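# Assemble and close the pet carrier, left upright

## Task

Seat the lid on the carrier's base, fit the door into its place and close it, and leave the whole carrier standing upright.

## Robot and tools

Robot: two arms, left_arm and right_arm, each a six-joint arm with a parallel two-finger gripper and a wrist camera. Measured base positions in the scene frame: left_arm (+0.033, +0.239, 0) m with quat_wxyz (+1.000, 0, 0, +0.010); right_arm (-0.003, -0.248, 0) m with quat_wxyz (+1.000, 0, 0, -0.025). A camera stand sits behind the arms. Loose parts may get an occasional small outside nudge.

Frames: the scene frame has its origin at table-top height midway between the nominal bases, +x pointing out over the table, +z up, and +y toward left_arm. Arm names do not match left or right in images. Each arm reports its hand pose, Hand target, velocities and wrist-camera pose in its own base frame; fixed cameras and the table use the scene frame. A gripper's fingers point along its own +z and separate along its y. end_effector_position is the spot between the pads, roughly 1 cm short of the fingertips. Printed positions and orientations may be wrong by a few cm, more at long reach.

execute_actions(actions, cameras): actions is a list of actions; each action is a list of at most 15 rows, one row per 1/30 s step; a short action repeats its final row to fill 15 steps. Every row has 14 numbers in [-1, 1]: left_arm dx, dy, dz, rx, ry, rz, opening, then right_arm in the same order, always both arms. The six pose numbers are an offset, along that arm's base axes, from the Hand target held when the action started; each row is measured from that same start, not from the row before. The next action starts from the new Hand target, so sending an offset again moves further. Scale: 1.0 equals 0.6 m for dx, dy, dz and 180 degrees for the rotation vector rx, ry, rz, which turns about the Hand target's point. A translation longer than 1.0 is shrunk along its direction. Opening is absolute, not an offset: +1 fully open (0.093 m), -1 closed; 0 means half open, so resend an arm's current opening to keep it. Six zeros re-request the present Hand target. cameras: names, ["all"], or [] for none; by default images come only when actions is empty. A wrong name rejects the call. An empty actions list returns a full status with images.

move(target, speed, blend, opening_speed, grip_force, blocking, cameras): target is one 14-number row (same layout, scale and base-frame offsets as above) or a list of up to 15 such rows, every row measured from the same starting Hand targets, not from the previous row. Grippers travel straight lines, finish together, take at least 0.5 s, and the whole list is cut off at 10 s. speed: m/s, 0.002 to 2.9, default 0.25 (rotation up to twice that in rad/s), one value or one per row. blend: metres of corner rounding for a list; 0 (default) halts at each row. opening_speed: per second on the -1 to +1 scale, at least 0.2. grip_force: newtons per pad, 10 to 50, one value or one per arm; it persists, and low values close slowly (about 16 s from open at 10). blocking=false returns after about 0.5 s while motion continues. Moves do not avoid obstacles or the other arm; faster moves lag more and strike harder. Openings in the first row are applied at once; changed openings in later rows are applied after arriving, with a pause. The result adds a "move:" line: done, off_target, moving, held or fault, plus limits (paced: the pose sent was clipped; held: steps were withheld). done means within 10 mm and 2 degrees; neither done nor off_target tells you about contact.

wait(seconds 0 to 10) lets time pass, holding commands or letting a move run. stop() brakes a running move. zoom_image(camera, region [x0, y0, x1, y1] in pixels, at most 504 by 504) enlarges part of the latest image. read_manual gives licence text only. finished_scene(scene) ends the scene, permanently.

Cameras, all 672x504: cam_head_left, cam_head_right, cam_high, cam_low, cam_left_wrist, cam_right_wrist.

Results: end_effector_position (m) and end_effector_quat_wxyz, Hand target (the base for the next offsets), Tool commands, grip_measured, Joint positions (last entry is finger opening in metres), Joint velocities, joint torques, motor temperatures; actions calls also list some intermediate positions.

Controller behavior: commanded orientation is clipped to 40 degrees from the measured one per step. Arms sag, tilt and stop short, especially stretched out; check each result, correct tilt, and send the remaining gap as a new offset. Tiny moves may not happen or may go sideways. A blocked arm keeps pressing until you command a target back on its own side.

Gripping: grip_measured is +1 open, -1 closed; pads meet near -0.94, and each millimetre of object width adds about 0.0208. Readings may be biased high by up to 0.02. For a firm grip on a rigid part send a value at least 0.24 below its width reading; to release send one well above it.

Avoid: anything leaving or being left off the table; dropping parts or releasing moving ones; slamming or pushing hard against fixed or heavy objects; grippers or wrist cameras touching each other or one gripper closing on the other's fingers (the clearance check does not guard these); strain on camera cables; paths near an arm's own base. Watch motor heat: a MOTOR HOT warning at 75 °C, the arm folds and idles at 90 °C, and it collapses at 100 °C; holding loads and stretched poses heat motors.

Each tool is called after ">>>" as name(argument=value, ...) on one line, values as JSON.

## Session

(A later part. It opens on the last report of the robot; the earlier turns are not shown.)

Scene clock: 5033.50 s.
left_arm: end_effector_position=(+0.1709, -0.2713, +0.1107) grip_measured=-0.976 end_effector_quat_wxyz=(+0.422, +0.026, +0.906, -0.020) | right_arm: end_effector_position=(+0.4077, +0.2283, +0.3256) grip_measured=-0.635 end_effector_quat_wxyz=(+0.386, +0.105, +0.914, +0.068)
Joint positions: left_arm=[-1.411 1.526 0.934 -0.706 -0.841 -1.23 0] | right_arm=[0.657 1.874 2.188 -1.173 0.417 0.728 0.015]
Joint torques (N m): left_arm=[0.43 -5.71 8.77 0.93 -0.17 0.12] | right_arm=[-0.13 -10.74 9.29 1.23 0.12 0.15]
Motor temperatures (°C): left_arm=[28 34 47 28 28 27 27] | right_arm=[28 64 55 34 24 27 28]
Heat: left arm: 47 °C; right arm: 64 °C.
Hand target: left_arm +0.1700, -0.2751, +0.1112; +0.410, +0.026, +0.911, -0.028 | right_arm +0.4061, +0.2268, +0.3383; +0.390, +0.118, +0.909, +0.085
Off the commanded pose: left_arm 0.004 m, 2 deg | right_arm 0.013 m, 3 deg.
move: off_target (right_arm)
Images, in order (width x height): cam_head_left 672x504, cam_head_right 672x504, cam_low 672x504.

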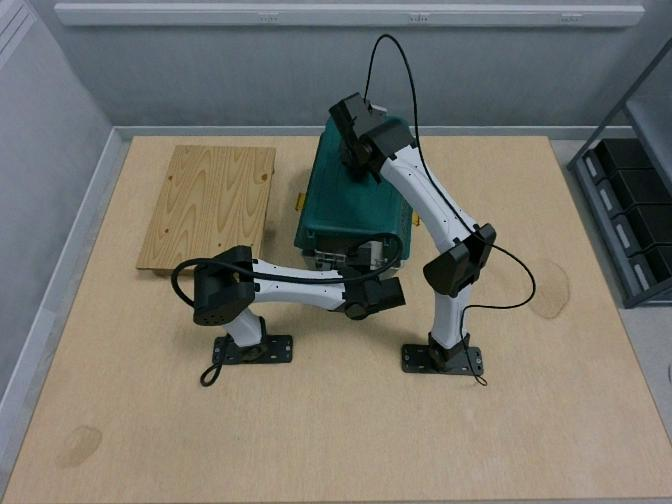

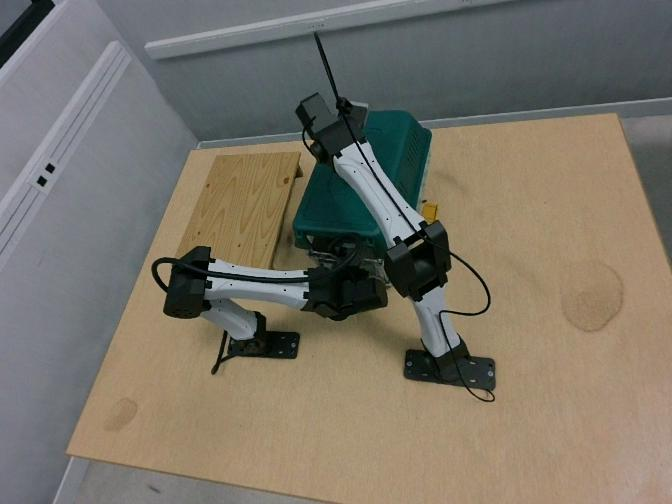

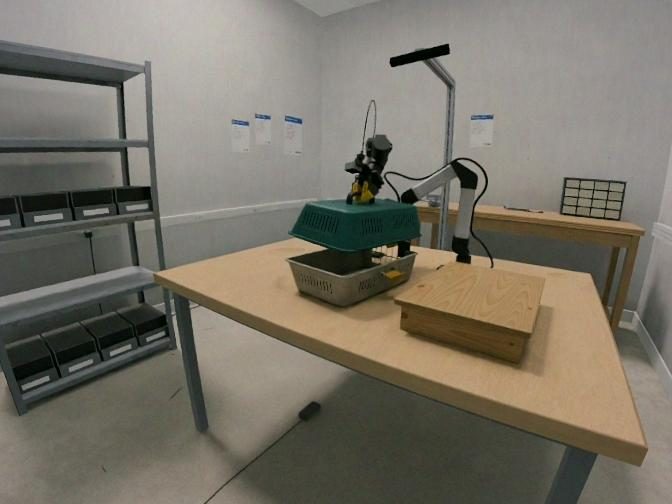

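>>> move(target=[0.02,0,0.0,0,0.03,0,-1,0,0,0,0,0,0,-1], speed=0.04, cameras=["cam_head_left","cam_low"])

>>> zoom_image(camera="cam_head_left", region=[280, 200, 410, 300])

>>> zoom_image(camera="cam_low", region=[270, 190, 430, 310])

Scene clock: 5052.70 s.
left_arm: end_effector_position=(+0.1776, -0.2726, +0.1120) grip_measured=-0.976 end_effector_quat_wxyz=(+0.384, +0.032, +0.923, -0.021) | right_arm: end_effector_position=(+0.4133, +0.2290, +0.3339) grip_measured=-0.635 end_effector_quat_wxyz=(+0.400, +0.104, +0.907, +0.077)
Joint positions: left_arm=[-1.351 1.519 0.974 -0.729 -0.742 -1.166 0] | right_arm=[0.651 1.874 2.199 -1.144 0.417 0.712 0.015]
Joint torques (N m): left_arm=[2.82 -5.39 9.09 1.1 0.04 0.22] | right_arm=[0.38 -10.76 8.39 1.02 0.11 0.3]
Motor temperatures (°C): left_arm=[28 34 47 28 28 27 27] | right_arm=[27 61 55 33 24 27 28]
Heat: left arm: 47 °C; right arm: 61 °C.
Hand target: left_arm +0.1820, -0.2752, +0.1113; +0.367, +0.024, +0.930, -0.030 | right_arm +0.4061, +0.2269, +0.3384; +0.390, +0.118, +0.909, +0.085
Off the commanded pose: left_arm 0.005 m, 2 deg | right_arm 0.009 m, 2 deg.
move: done
Images, in order (width x height): cam_head_left 672x504, cam_low 672x504.

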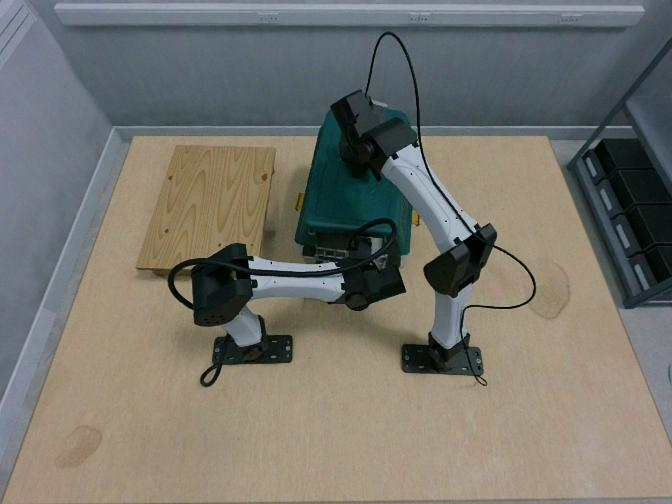

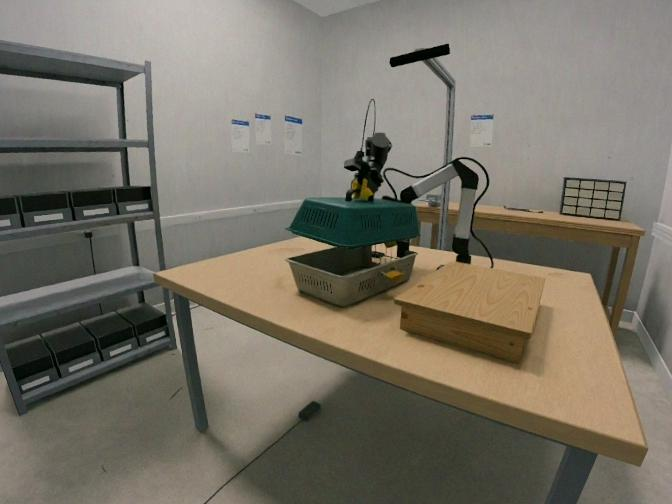

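Scaled by 3.877 from the camera's 672x504 image, which has a finer 960x720 frame.

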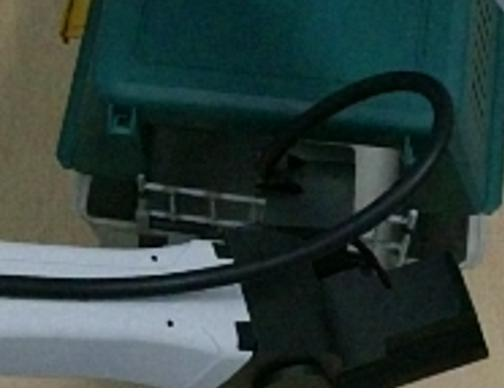

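Scaled by 3.150 from the camera's 672x504 image, which has a finer 960x720 frame.

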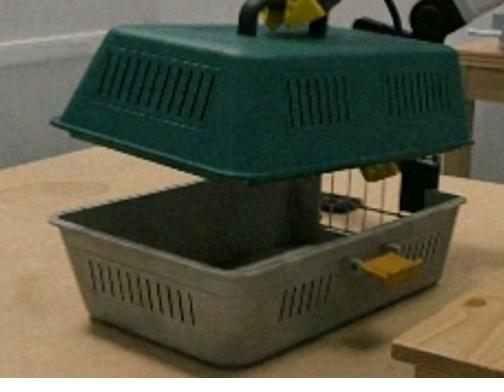

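>>> move(target=[[0,0,0.0,0,0,0,-1,0.02,0,-0.005,0,0,0,-1],[0.012,0,0.0,0,0.01,0,-1,0.02,0,-0.005,0,0,0,-1]], speed=0.04, cameras=["cam_head_left","cam_low","cam_head_right"])

>>> zoom_image(camera="cam_head_left", region=[280, 200, 410, 300])

>>> zoom_image(camera="cam_head_right", region=[290, 215, 410, 300])

Scene clock: 5071.23 s.
left_arm: end_effector_position=(+0.1810, -0.2731, +0.1124) grip_measured=-0.976 end_effector_quat_wxyz=(+0.364, +0.037, +0.931, -0.022) | right_arm: end_effector_position=(+0.4229, +0.2276, +0.3268) grip_measured=-0.635 end_effector_quat_wxyz=(+0.395, +0.105, +0.910, +0.070)
Joint positions: left_arm=[-1.319 1.516 0.993 -0.74 -0.691 -1.129 0] | right_arm=[0.634 1.909 2.226 -1.149 0.41 0.703 0.015]
Joint torques (N m): left_arm=[3.62 -4.9 8.87 1.26 -0.04 0.19] | right_arm=[0.1 -11.1 8.96 1.12 0.05 0.25]
Motor temperatures (°C): left_arm=[28 34 47 29 28 27 27] | right_arm=[27 60 56 32 24 27 28]
Heat: left arm: 47 °C; right arm: 60 °C.
Hand target: left_arm +0.1892, -0.2751, +0.1113; +0.352, +0.024, +0.935, -0.030 | right_arm +0.4181, +0.2268, +0.3354; +0.390, +0.118, +0.909, +0.085
Off the commanded pose: left_arm 0.009 m, 2 deg | right_arm 0.010 m, 2 deg.
move: done
Images, in order (width x height): cam_head_left 672x504, cam_head_right 672x504, cam_low 672x504.

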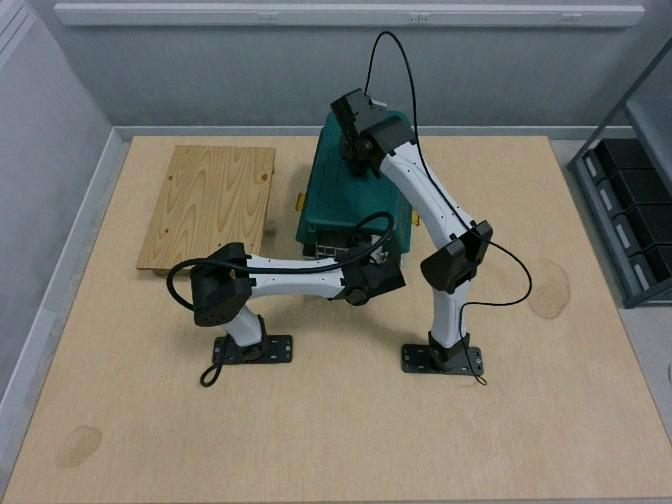

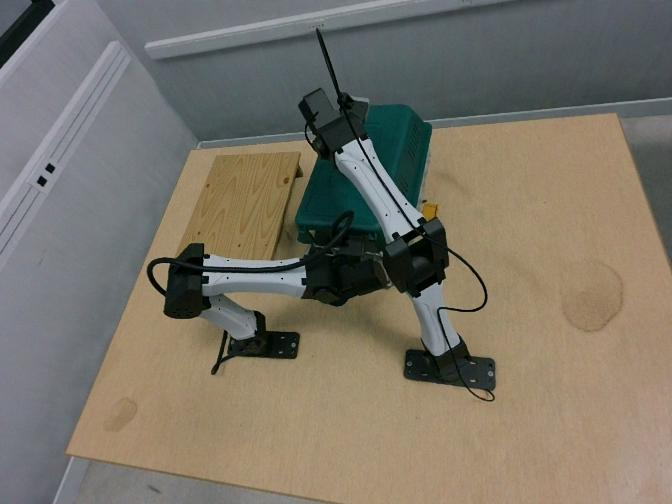

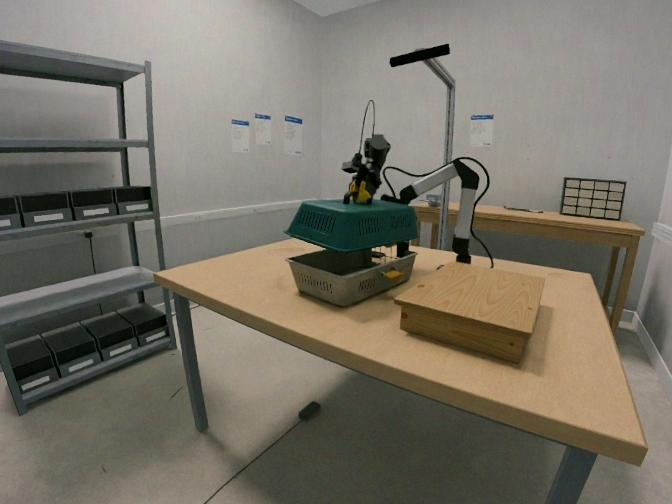

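Scaled by 3.877 from the camera's 672x504 image, which has a finer 960x720 frame.

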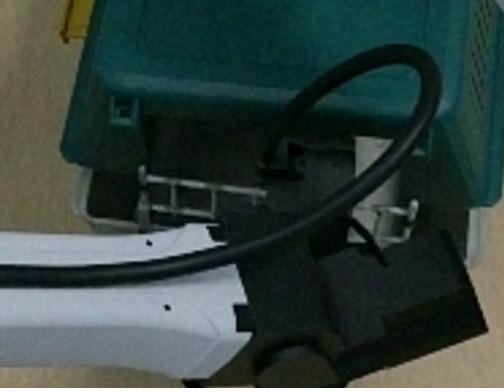

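Scaled by 4.200 from the camera's 672x504 image, which has a finer 960x720 frame.

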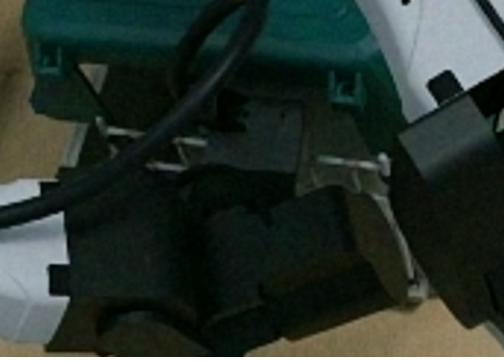

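>>> move(target=[0,0,0.0,0,0,0,-1,0.008,-0.016,-0.025,0,0,0,-1], speed=0.05, cameras=["cam_head_left","cam_low","cam_head_right"])

>>> zoom_image(camera="cam_head_left", region=[280, 200, 410, 300])

>>> zoom_image(camera="cam_low", region=[270, 190, 430, 310])

>>> zoom_image(camera="cam_head_right", region=[290, 215, 410, 300])

Scene clock: 5092.43 s.
left_arm: end_effector_position=(+0.1814, -0.2730, +0.1123) grip_measured=-0.976 end_effector_quat_wxyz=(+0.363, +0.037, +0.931, -0.022) | right_arm: end_effector_position=(+0.4324, +0.2217, +0.2950) grip_measured=-0.635 end_effector_quat_wxyz=(+0.374, +0.107, +0.919, +0.058)
Joint positions: left_arm=[-1.317 1.516 0.993 -0.739 -0.689 -1.127 0] | right_arm=[0.604 1.909 2.119 -1.088 0.385 0.695 0.015]
Joint torques (N m): left_arm=[3.44 -4.89 8.9 1.25 -0.07 0.17] | right_arm=[0.14 -15.92 6.28 1.37 0.11 0.07]
Motor temperatures (°C): left_arm=[28 34 45 29 28 27 27] | right_arm=[27 62 58 31 24 27 28]
Heat: left arm: 45 °C; right arm: 62 °C.
Hand target: left_arm +0.1892, -0.2751, +0.1113; +0.352, +0.024, +0.935, -0.030 | right_arm +0.4228, +0.2172, +0.3204; +0.390, +0.118, +0.909, +0.085
Off the commanded pose: left_arm 0.008 m, 2 deg | right_arm 0.028 m, 4 deg.
move: off_target (right_arm)
Images, in order (width x height): cam_head_left 672x504, cam_head_right 672x504, cam_low 672x504.

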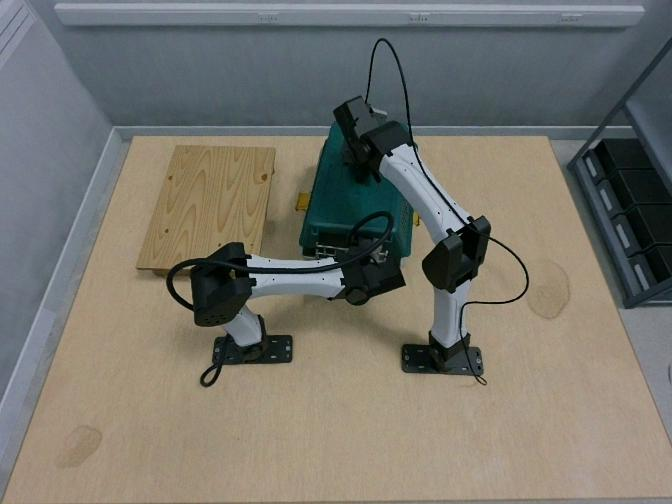

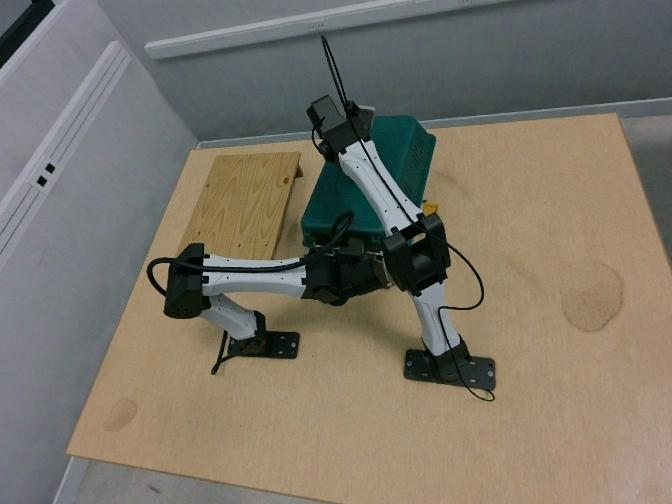

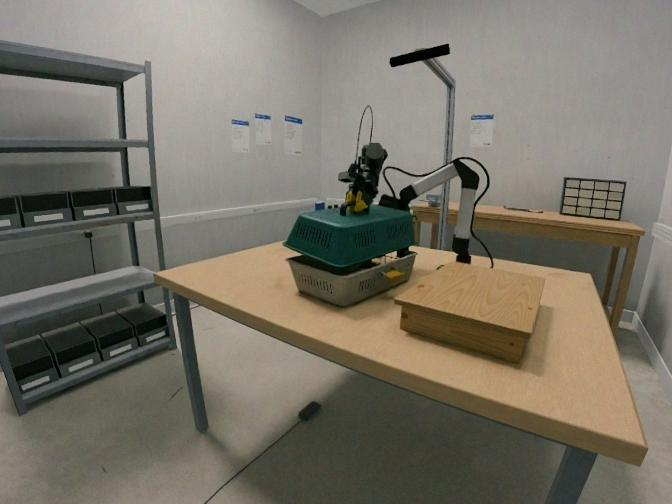

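Scaled by 3.877 from the camera's 672x504 image, which has a finer 960x720 frame.

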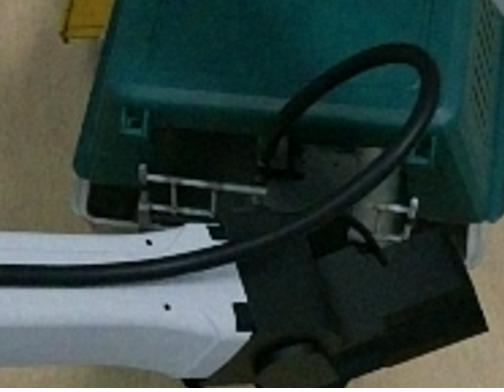

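Scaled by 3.150 from the camera's 672x504 image, which has a finer 960x720 frame.

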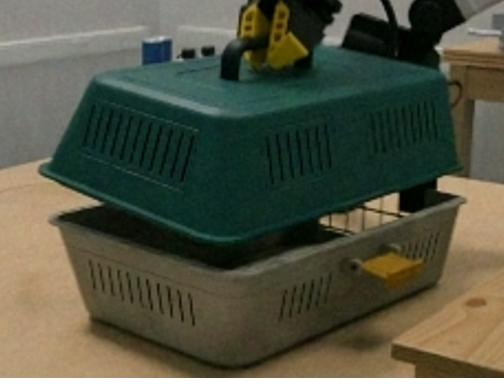

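Scaled by 4.200 from the camera's 672x504 image, which has a finer 960x720 frame.

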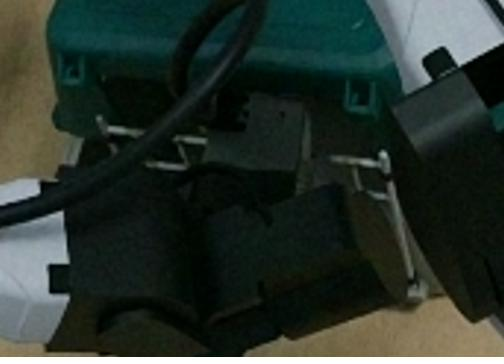

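>>> move(target=[0,0,0.0,0,0,0,-1,-0.024,-0.002,-0.022,0.018,-0.006,-0.002,-1], speed=0.05, cameras=["cam_head_left","cam_low","cam_head_right"])

>>> zoom_image(camera="cam_head_left", region=[280, 200, 410, 300])

>>> zoom_image(camera="cam_low", region=[270, 190, 430, 310])

>>> zoom_image(camera="cam_head_right", region=[290, 215, 410, 300])

Scene clock: 5106.27 s.
left_arm: end_effector_position=(+0.1814, -0.2731, +0.1124) grip_measured=-0.976 end_effector_quat_wxyz=(+0.363, +0.037, +0.931, -0.022) | right_arm: end_effector_position=(+0.4281, +0.2168, +0.3013) grip_measured=-0.635 end_effector_quat_wxyz=(+0.411, +0.121, +0.899, +0.093)
Joint positions: left_arm=[-1.317 1.516 0.994 -0.739 -0.689 -1.126 0] | right_arm=[0.6 1.778 1.9 -0.891 0.383 0.703 0.015]
Joint torques (N m): left_arm=[3.43 -4.89 8.85 1.25 -0.07 0.15] | right_arm=[1.37 -13.98 5.7 1.02 -0.03 0.4]
Motor temperatures (°C): left_arm=[28 34 45 29 28 27 27] | right_arm=[27 67 56 32 24 27 28]
Heat: left arm: 45 °C; right arm: 67 °C.
Hand target: left_arm +0.1892, -0.2751, +0.1113; +0.352, +0.024, +0.935, -0.030 | right_arm +0.4084, +0.2161, +0.3072; +0.395, +0.131, +0.903, +0.110
Off the commanded pose: left_arm 0.008 m, 2 deg | right_arm 0.021 m, 3 deg.
move: off_target (right_arm)
Images, in order (width x height): cam_head_left 672x504, cam_head_right 672x504, cam_low 672x504.

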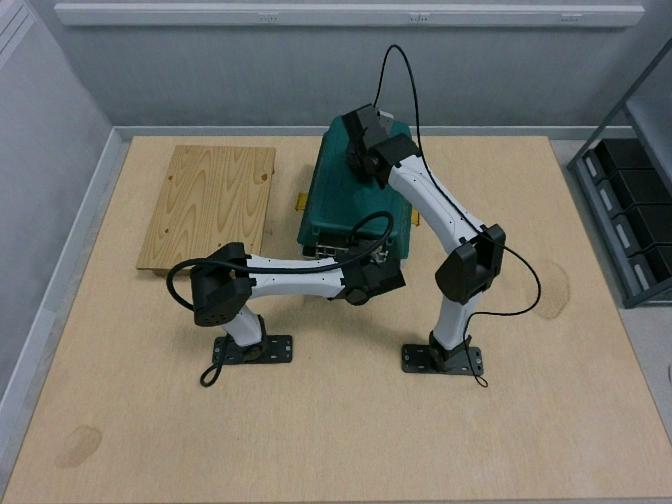

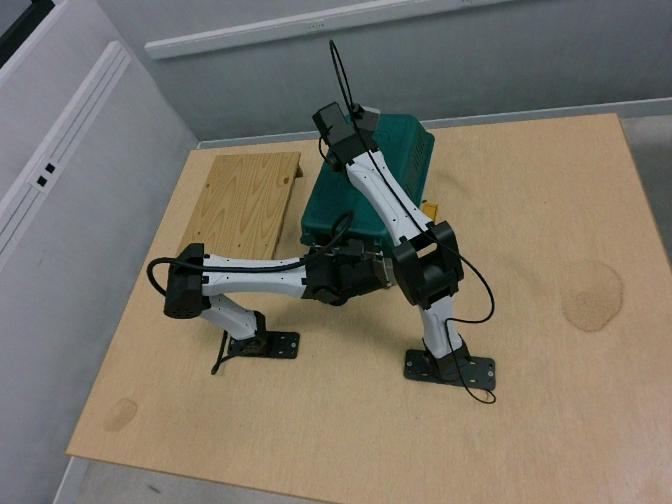

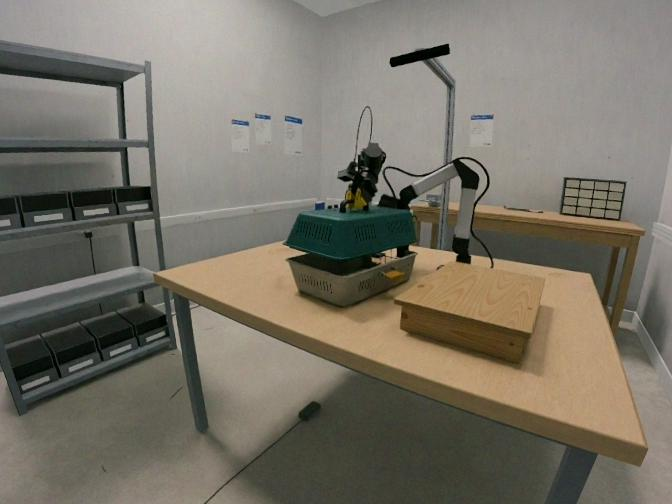

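Scaled by 3.877 from the camera's 672x504 image, which has a finer 960x720 frame.

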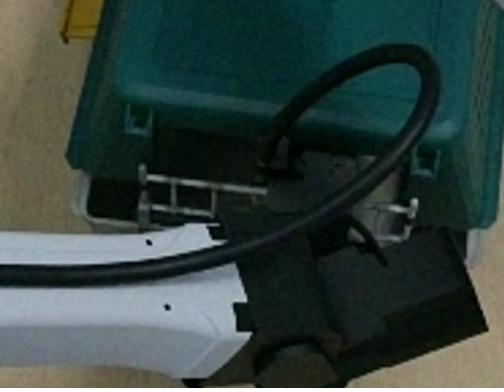

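Scaled by 3.150 from the camera's 672x504 image, which has a finer 960x720 frame.

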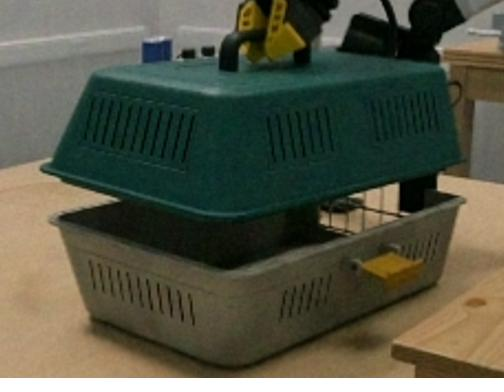

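Scaled by 4.200 from the camera's 672x504 image, which has a finer 960x720 frame.

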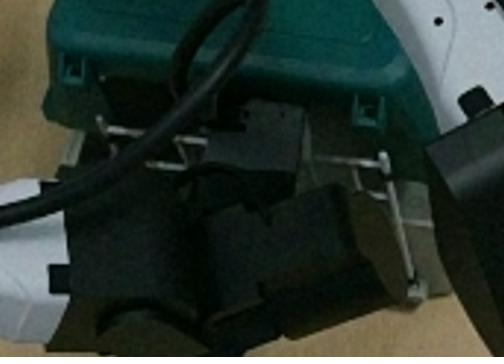

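>>> move(target=[0,0,0.0,0,0,0,-1,0.0,0.008,-0.05,-0.004,0.012,0.004,-1], speed=0.05, cameras=["cam_head_left","cam_low","cam_head_right"])

>>> zoom_image(camera="cam_head_left", region=[280, 200, 410, 300])

>>> zoom_image(camera="cam_low", region=[270, 190, 430, 310])

>>> zoom_image(camera="cam_head_right", region=[290, 215, 410, 300])

Scene clock: 5121.97 s.
left_arm: end_effector_position=(+0.1807, -0.2729, +0.1124) grip_measured=-0.976 end_effector_quat_wxyz=(+0.361, +0.039, +0.932, -0.022) | right_arm: end_effector_position=(+0.4322, +0.2196, +0.2877) grip_measured=-0.635 end_effector_quat_wxyz=(+0.417, +0.122, +0.896, +0.098)
Joint positions: left_arm=[-1.317 1.514 0.994 -0.742 -0.684 -1.123 0] | right_arm=[0.6 1.765 1.817 -0.803 0.383 0.703 0.015]
Joint torques (N m): left_arm=[3.44 -4.68 8.85 1.28 -0.13 0.13] | right_arm=[1.68 -12.85 4.93 0.77 -0.14 0.42]
Motor temperatures (°C): left_arm=[29 34 45 29 28 27 27] | right_arm=[27 68 55 31 24 27 28]
Heat: left arm: 45 °C; right arm: 68 °C.
Hand target: left_arm +0.1892, -0.2751, +0.1113; +0.352, +0.024, +0.935, -0.030 | right_arm +0.4084, +0.2208, +0.2773; +0.378, +0.125, +0.911, +0.105
Off the commanded pose: left_arm 0.009 m, 2 deg | right_arm 0.026 m, 5 deg.
move: off_target (right_arm)
Images, in order (width x height): cam_head_left 672x504, cam_head_right 672x504, cam_low 672x504.

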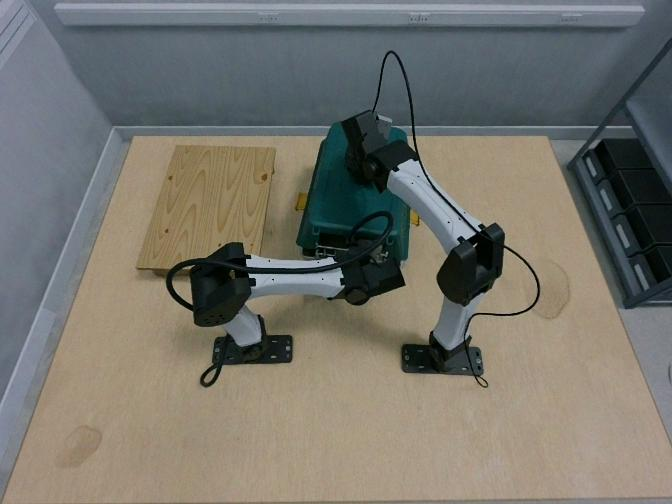

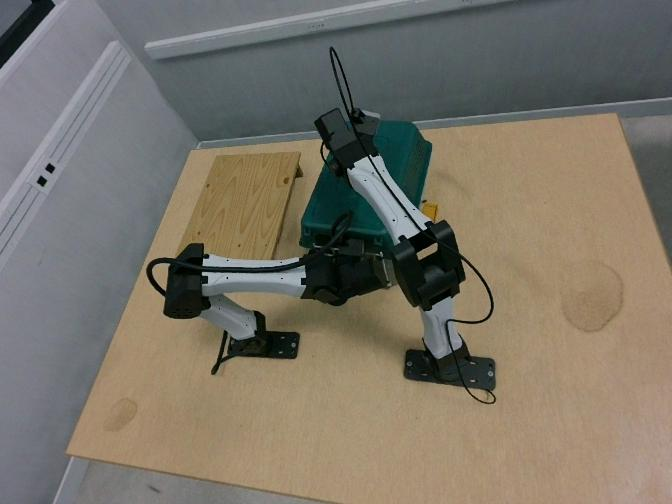

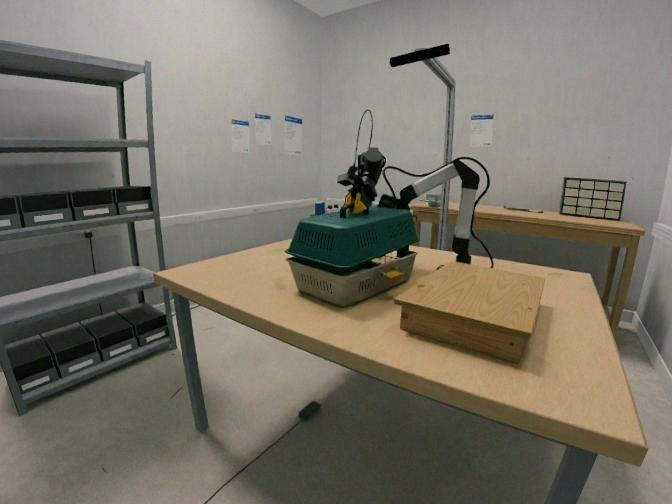

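Scaled by 3.877 from the camera's 672x504 image, which has a finer 960x720 frame.

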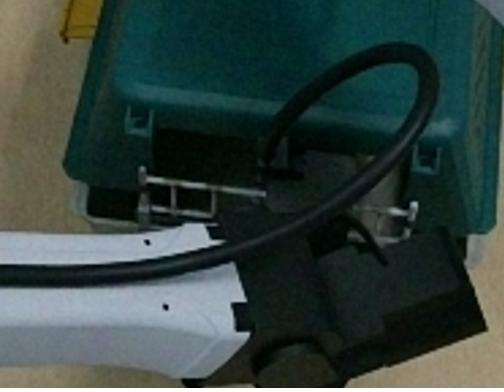

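Scaled by 3.150 from the camera's 672x504 image, which has a finer 960x720 frame.

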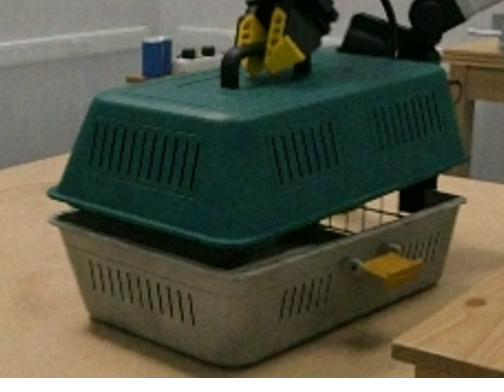

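Scaled by 4.200 from the camera's 672x504 image, which has a finer 960x720 frame.

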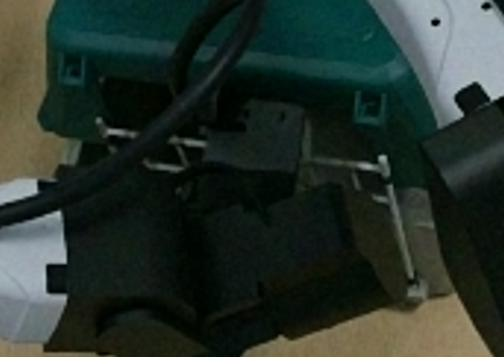

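>>> move(target=[0,0,0.0,0,0,0,-1,0.01,0.0,0.10,0.0,-0.012,0.0,-1], speed=0.06, grip_force=[10,50])

>>> move(target=[0.004,0,0,0,-0.05,0,-1,0,0,0,0,0,0,-1], speed=0.04, cameras=["cam_head_left","cam_low","cam_head_right"])

>>> zoom_image(camera="cam_head_left", region=[280, 200, 410, 300])

>>> zoom_image(camera="cam_head_right", region=[290, 215, 410, 300])

>>> zoom_image(camera="cam_low", region=[270, 170, 430, 310])

Scene clock: 5149.30 s.
left_arm: end_effector_position=(+0.1814, -0.2731, +0.1125) grip_measured=-0.939 end_effector_quat_wxyz=(+0.361, +0.037, +0.932, -0.023) | right_arm: end_effector_position=(+0.4210, +0.2147, +0.3245) grip_measured=-0.635 end_effector_quat_wxyz=(+0.394, +0.121, +0.907, +0.089)
Joint positions: left_arm=[-1.315 1.514 0.994 -0.739 -0.683 -1.124 0] | right_arm=[0.6 1.835 2.105 -1.078 0.369 0.715 0.015]
Joint torques (N m): left_arm=[3.17 -4.67 8.85 1.25 -0.13 0.13] | right_arm=[1.46 -10.66 9.52 1.24 0.09 0.11]
Motor temperatures (°C): left_arm=[29 33 45 29 28 27 27] | right_arm=[27 73 52 30 24 28 28]
Heat: left arm: 45 °C; right arm: 73 °C.
Hand target: left_arm +0.1891, -0.2752, +0.1113; +0.352, +0.024, +0.935, -0.030 | right_arm +0.4145, +0.2208, +0.3373; +0.395, +0.123, +0.904, +0.107
Off the commanded pose: left_arm 0.008 m, 2 deg | right_arm 0.016 m, 2 deg.
grip_force (N): 10, 50
move: off_target (right_arm)

Scene clock: 5151.57 s.
left_arm: end_effector_position=(+0.1829, -0.2737, +0.1121) grip_measured=-0.938 end_effector_quat_wxyz=(+0.405, +0.040, +0.913, -0.022) | right_arm: end_effector_position=(+0.4208, +0.2145, +0.3242) grip_measured=-0.635 end_effector_quat_wxyz=(+0.393, +0.121, +0.907, +0.088)
Joint positions: left_arm=[-1.35 1.514 0.942 -0.664 -0.782 -1.124 0] | right_arm=[0.6 1.835 2.105 -1.08 0.369 0.715 0.015]
Joint torques (N m): left_arm=[1.05 -4.63 5.75 1.74 -0.85 0.08] | right_arm=[1.47 -10.69 9.48 1.26 0.09 0.1]
Motor temperatures (°C): left_arm=[29 33 44 29 28 27 26] | right_arm=[27 72 52 30 24 27 28]
Heat: left arm: 44 °C; right arm: 72 °C.
Hand target: left_arm +0.1915, -0.2752, +0.1113; +0.424, +0.026, +0.905, -0.028 | right_arm +0.4145, +0.2208, +0.3372; +0.395, +0.123, +0.904, +0.107
Off the commanded pose: left_arm 0.009 m, 3 deg | right_arm 0.016 m, 2 deg.
grip_force (N): 10, 50
move: off_target (left_arm, right_arm)
Images, in order (width x height): cam_head_left 672x504, cam_head_right 672x504, cam_low 672x504.

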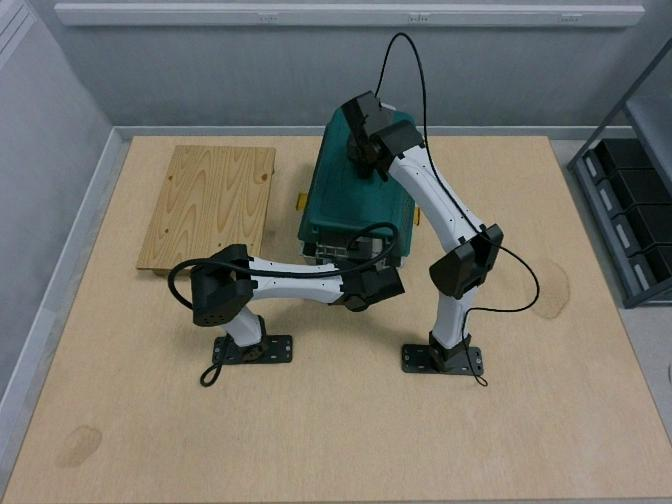

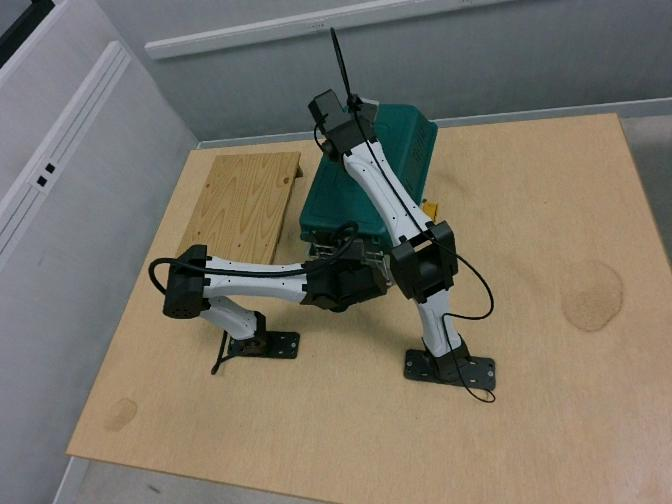

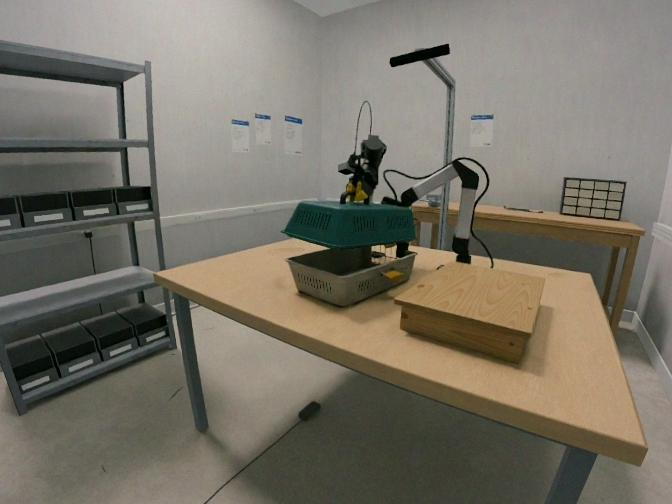

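Scaled by 3.877 from the camera's 672x504 image, which has a finer 960x720 frame.

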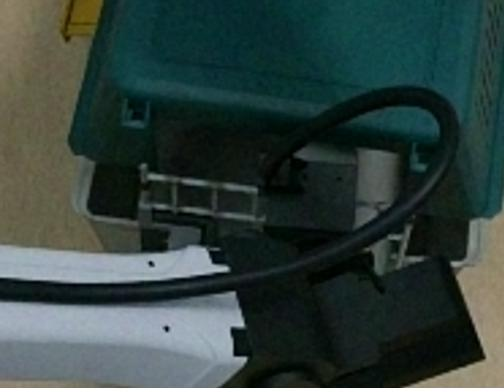

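Scaled by 4.200 from the camera's 672x504 image, which has a finer 960x720 frame.

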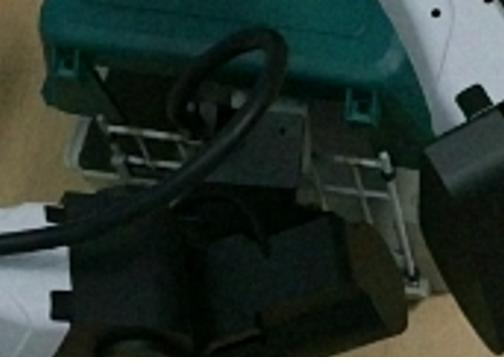

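Scaled by 3.150 from the camera's 672x504 image, which has a finer 960x720 frame.

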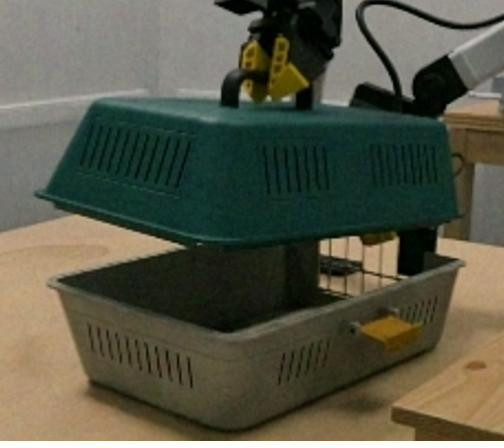

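>>> move(target=[-0.004,0,0,0,-0.045,0,-1,0,0,-0.01,0,0,0,-1], speed=0.06)

>>> move(target=[0,0,0,0,0,0,-1,0.002,0.006,-0.05,0,0.008,0,-1], speed=0.08, grip_force=[50,50], cameras=["cam_head_left","cam_low","cam_head_right"])

>>> zoom_image(camera="cam_head_left", region=[280, 200, 410, 300])

>>> zoom_image(camera="cam_head_right", region=[290, 215, 410, 300])

>>> zoom_image(camera="cam_low", region=[270, 190, 430, 310])

Scene clock: 5171.97 s.
left_arm: end_effector_position=(+0.1830, -0.2746, +0.1112) grip_measured=-0.938 end_effector_quat_wxyz=(+0.467, +0.039, +0.883, -0.027) | right_arm: end_effector_position=(+0.4193, +0.2146, +0.3210) grip_measured=-0.635 end_effector_quat_wxyz=(+0.387, +0.120, +0.910, +0.088)
Joint positions: left_arm=[-1.402 1.52 0.861 -0.537 -0.923 -1.125 0] | right_arm=[0.6 1.835 2.1 -1.086 0.363 0.718 0.015]
Joint torques (N m): left_arm=[0.2 -3.81 6.34 1.6 -1.06 0.05] | right_arm=[1.47 -11.81 6.37 1.58 0.13 0.09]
Motor temperatures (°C): left_arm=[28 33 43 31 28 27 26] | right_arm=[27 66 52 30 24 27 28]
Heat: left arm: 43 °C; right arm: 66 °C.
Hand target: left_arm +0.1892, -0.2751, +0.1113; +0.487, +0.028, +0.873, -0.026 | right_arm +0.4145, +0.2208, +0.3312; +0.395, +0.123, +0.904, +0.107
Off the commanded pose: left_arm 0.006 m, 3 deg | right_arm 0.013 m, 3 deg.
grip_force (N): 10, 50
move: off_target (left_arm, right_arm)

Scene clock: 5172.83 s.
left_arm: end_effector_position=(+0.1830, -0.2750, +0.1109) grip_measured=-0.976 end_effector_quat_wxyz=(+0.468, +0.039, +0.882, -0.027) | right_arm: end_effector_position=(+0.4257, +0.2190, +0.2821) grip_measured=-0.635 end_effector_quat_wxyz=(+0.373, +0.115, +0.918, +0.074)
Joint positions: left_arm=[-1.403 1.522 0.861 -0.534 -0.925 -1.125 0] | right_arm=[0.6 1.835 1.958 -0.987 0.363 0.714 0.015]
Joint torques (N m): left_arm=[0.36 -4.01 6.37 1.6 -1.06 0.05] | right_arm=[1.54 -14.38 6.23 1.48 0.05 0.25]
Motor temperatures (°C): left_arm=[28 33 43 31 28 27 26] | right_arm=[27 66 52 30 24 27 28]
Heat: left arm: 43 °C; right arm: 66 °C.
Hand target: left_arm +0.1892, -0.2751, +0.1112; +0.487, +0.028, +0.872, -0.026 | right_arm +0.4157, +0.2244, +0.3013; +0.384, +0.124, +0.909, +0.105
Off the commanded pose: left_arm 0.006 m, 3 deg | right_arm 0.022 m, 4 deg.
move: off_target (left_arm, right_arm)
Images, in order (width x height): cam_head_left 672x504, cam_head_right 672x504, cam_low 672x504.

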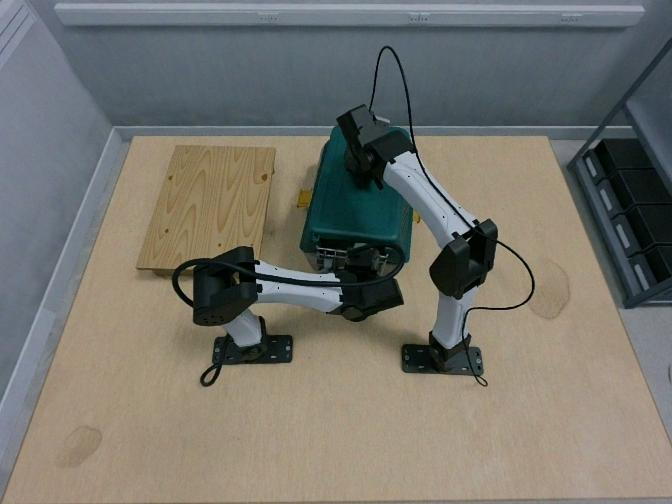

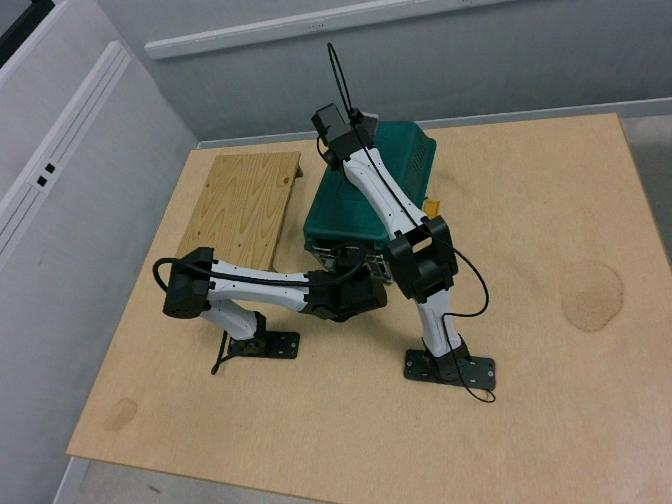

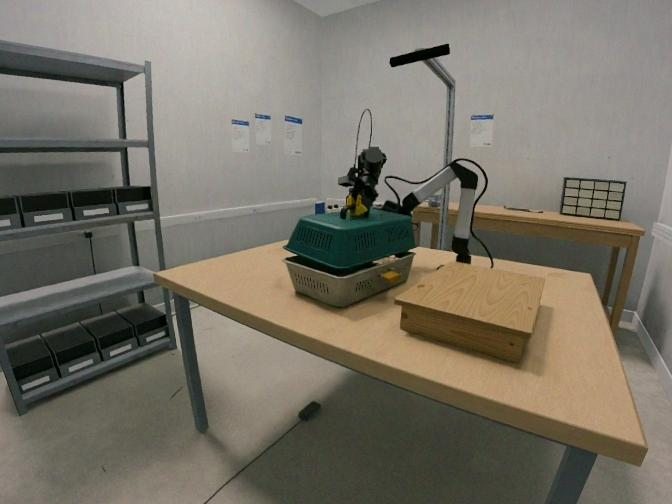

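Scaled by 3.877 from the camera's 672x504 image, which has a finer 960x720 frame.

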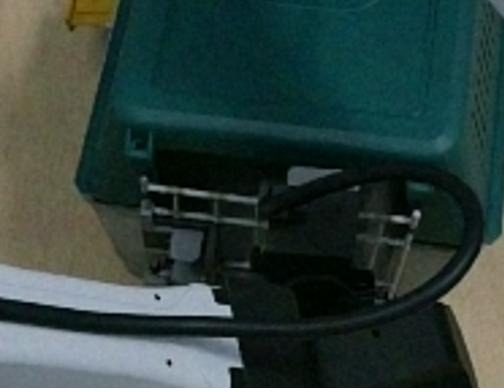

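Scaled by 4.200 from the camera's 672x504 image, which has a finer 960x720 frame.

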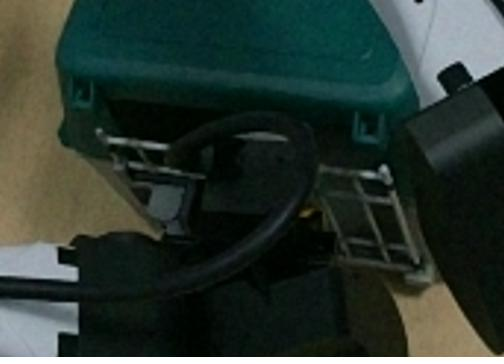

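Scaled by 3.150 from the camera's 672x504 image, which has a finer 960x720 frame.

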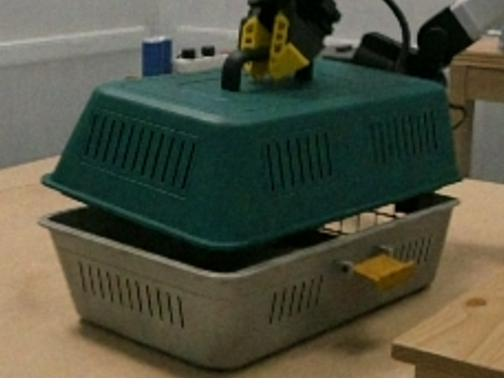

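>>> move(target=[0,0,0,0,0,0,-1,-0.03,0.0,-0.01,0.0,-0.004,0,-1], speed=0.05, cameras=["cam_head_left","cam_low","cam_head_right"])

>>> zoom_image(camera="cam_head_left", region=[280, 200, 410, 300])

>>> zoom_image(camera="cam_head_right", region=[290, 215, 410, 300])

>>> zoom_image(camera="cam_low", region=[270, 190, 430, 310])

Scene clock: 5190.63 s.
left_arm: end_effector_position=(+0.1811, -0.2745, +0.1106) grip_measured=-0.976 end_effector_quat_wxyz=(+0.475, +0.043, +0.879, -0.025) | right_arm: end_effector_position=(+0.4204, +0.2178, +0.2873) grip_measured=-0.635 end_effector_quat_wxyz=(+0.400, +0.119, +0.904, +0.088)
Joint positions: left_arm=[-1.415 1.522 0.851 -0.528 -0.942 -1.125 0] | right_arm=[0.612 1.758 1.838 -0.878 0.385 0.715 0.015]
Joint torques (N m): left_arm=[1.52 -4.04 7.2 1.53 -0.87 0.06] | right_arm=[3.17 -13.86 5.76 1.06 0.11 0.42]
Motor temperatures (°C): left_arm=[28 33 44 31 29 27 26] | right_arm=[27 67 52 30 24 27 28]
Heat: left arm: 44 °C; right arm: 67 °C.
Hand target: left_arm +0.1892, -0.2750, +0.1112; +0.487, +0.028, +0.872, -0.026 | right_arm +0.3977, +0.2244, +0.2952; +0.390, +0.124, +0.906, +0.106
Off the commanded pose: left_arm 0.008 m, 2 deg | right_arm 0.025 m, 2 deg.
move: off_target (right_arm)
Images, in order (width x height): cam_head_left 672x504, cam_head_right 672x504, cam_low 672x504.

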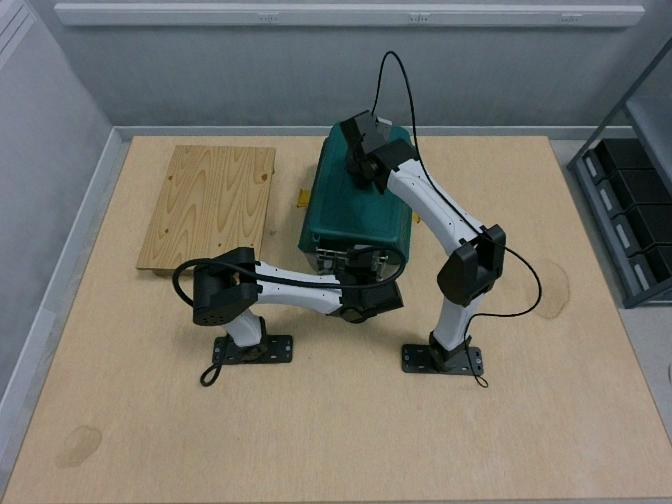

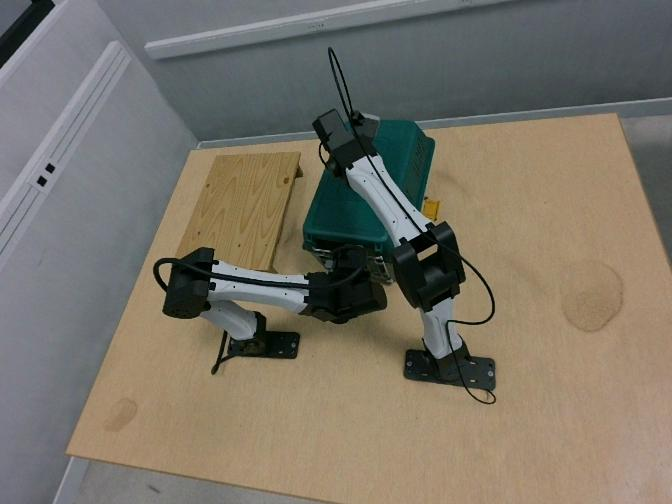

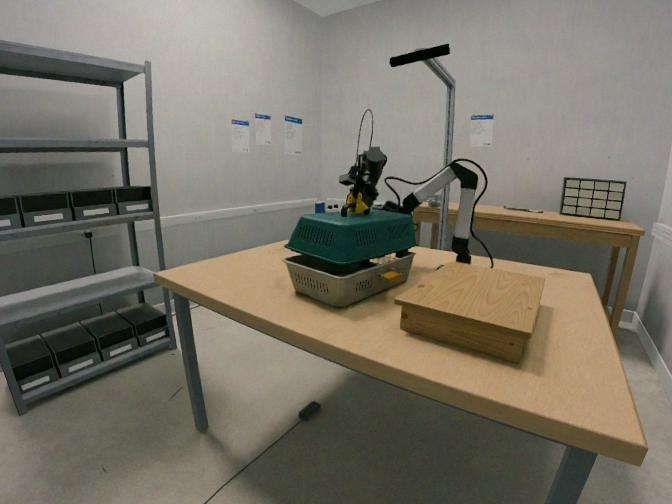

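Scaled by 3.877 from the camera's 672x504 image, which has a finer 960x720 frame.

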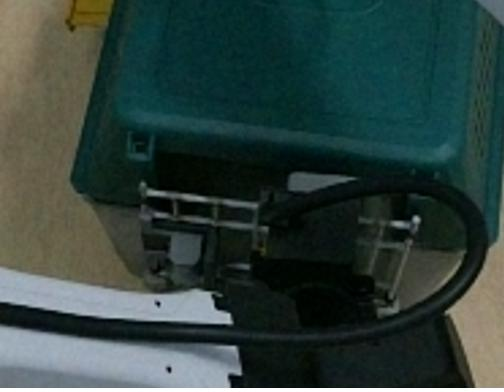

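Scaled by 4.200 from the camera's 672x504 image, which has a finer 960x720 frame.

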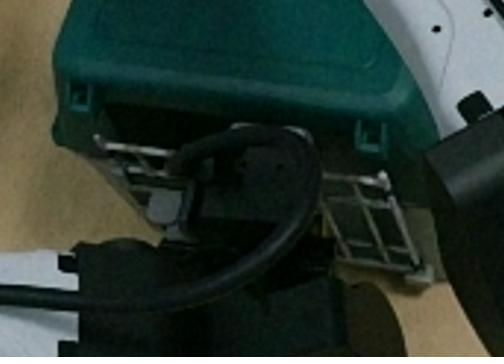

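Scaled by 3.150 from the camera's 672x504 image, which has a finer 960x720 frame.

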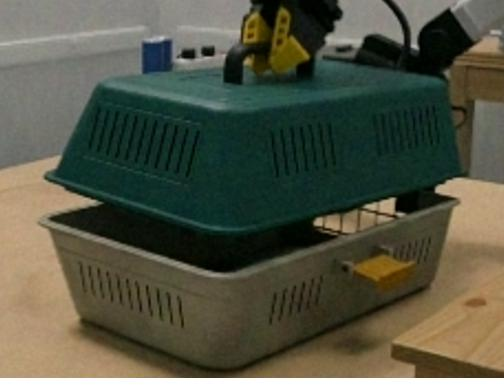

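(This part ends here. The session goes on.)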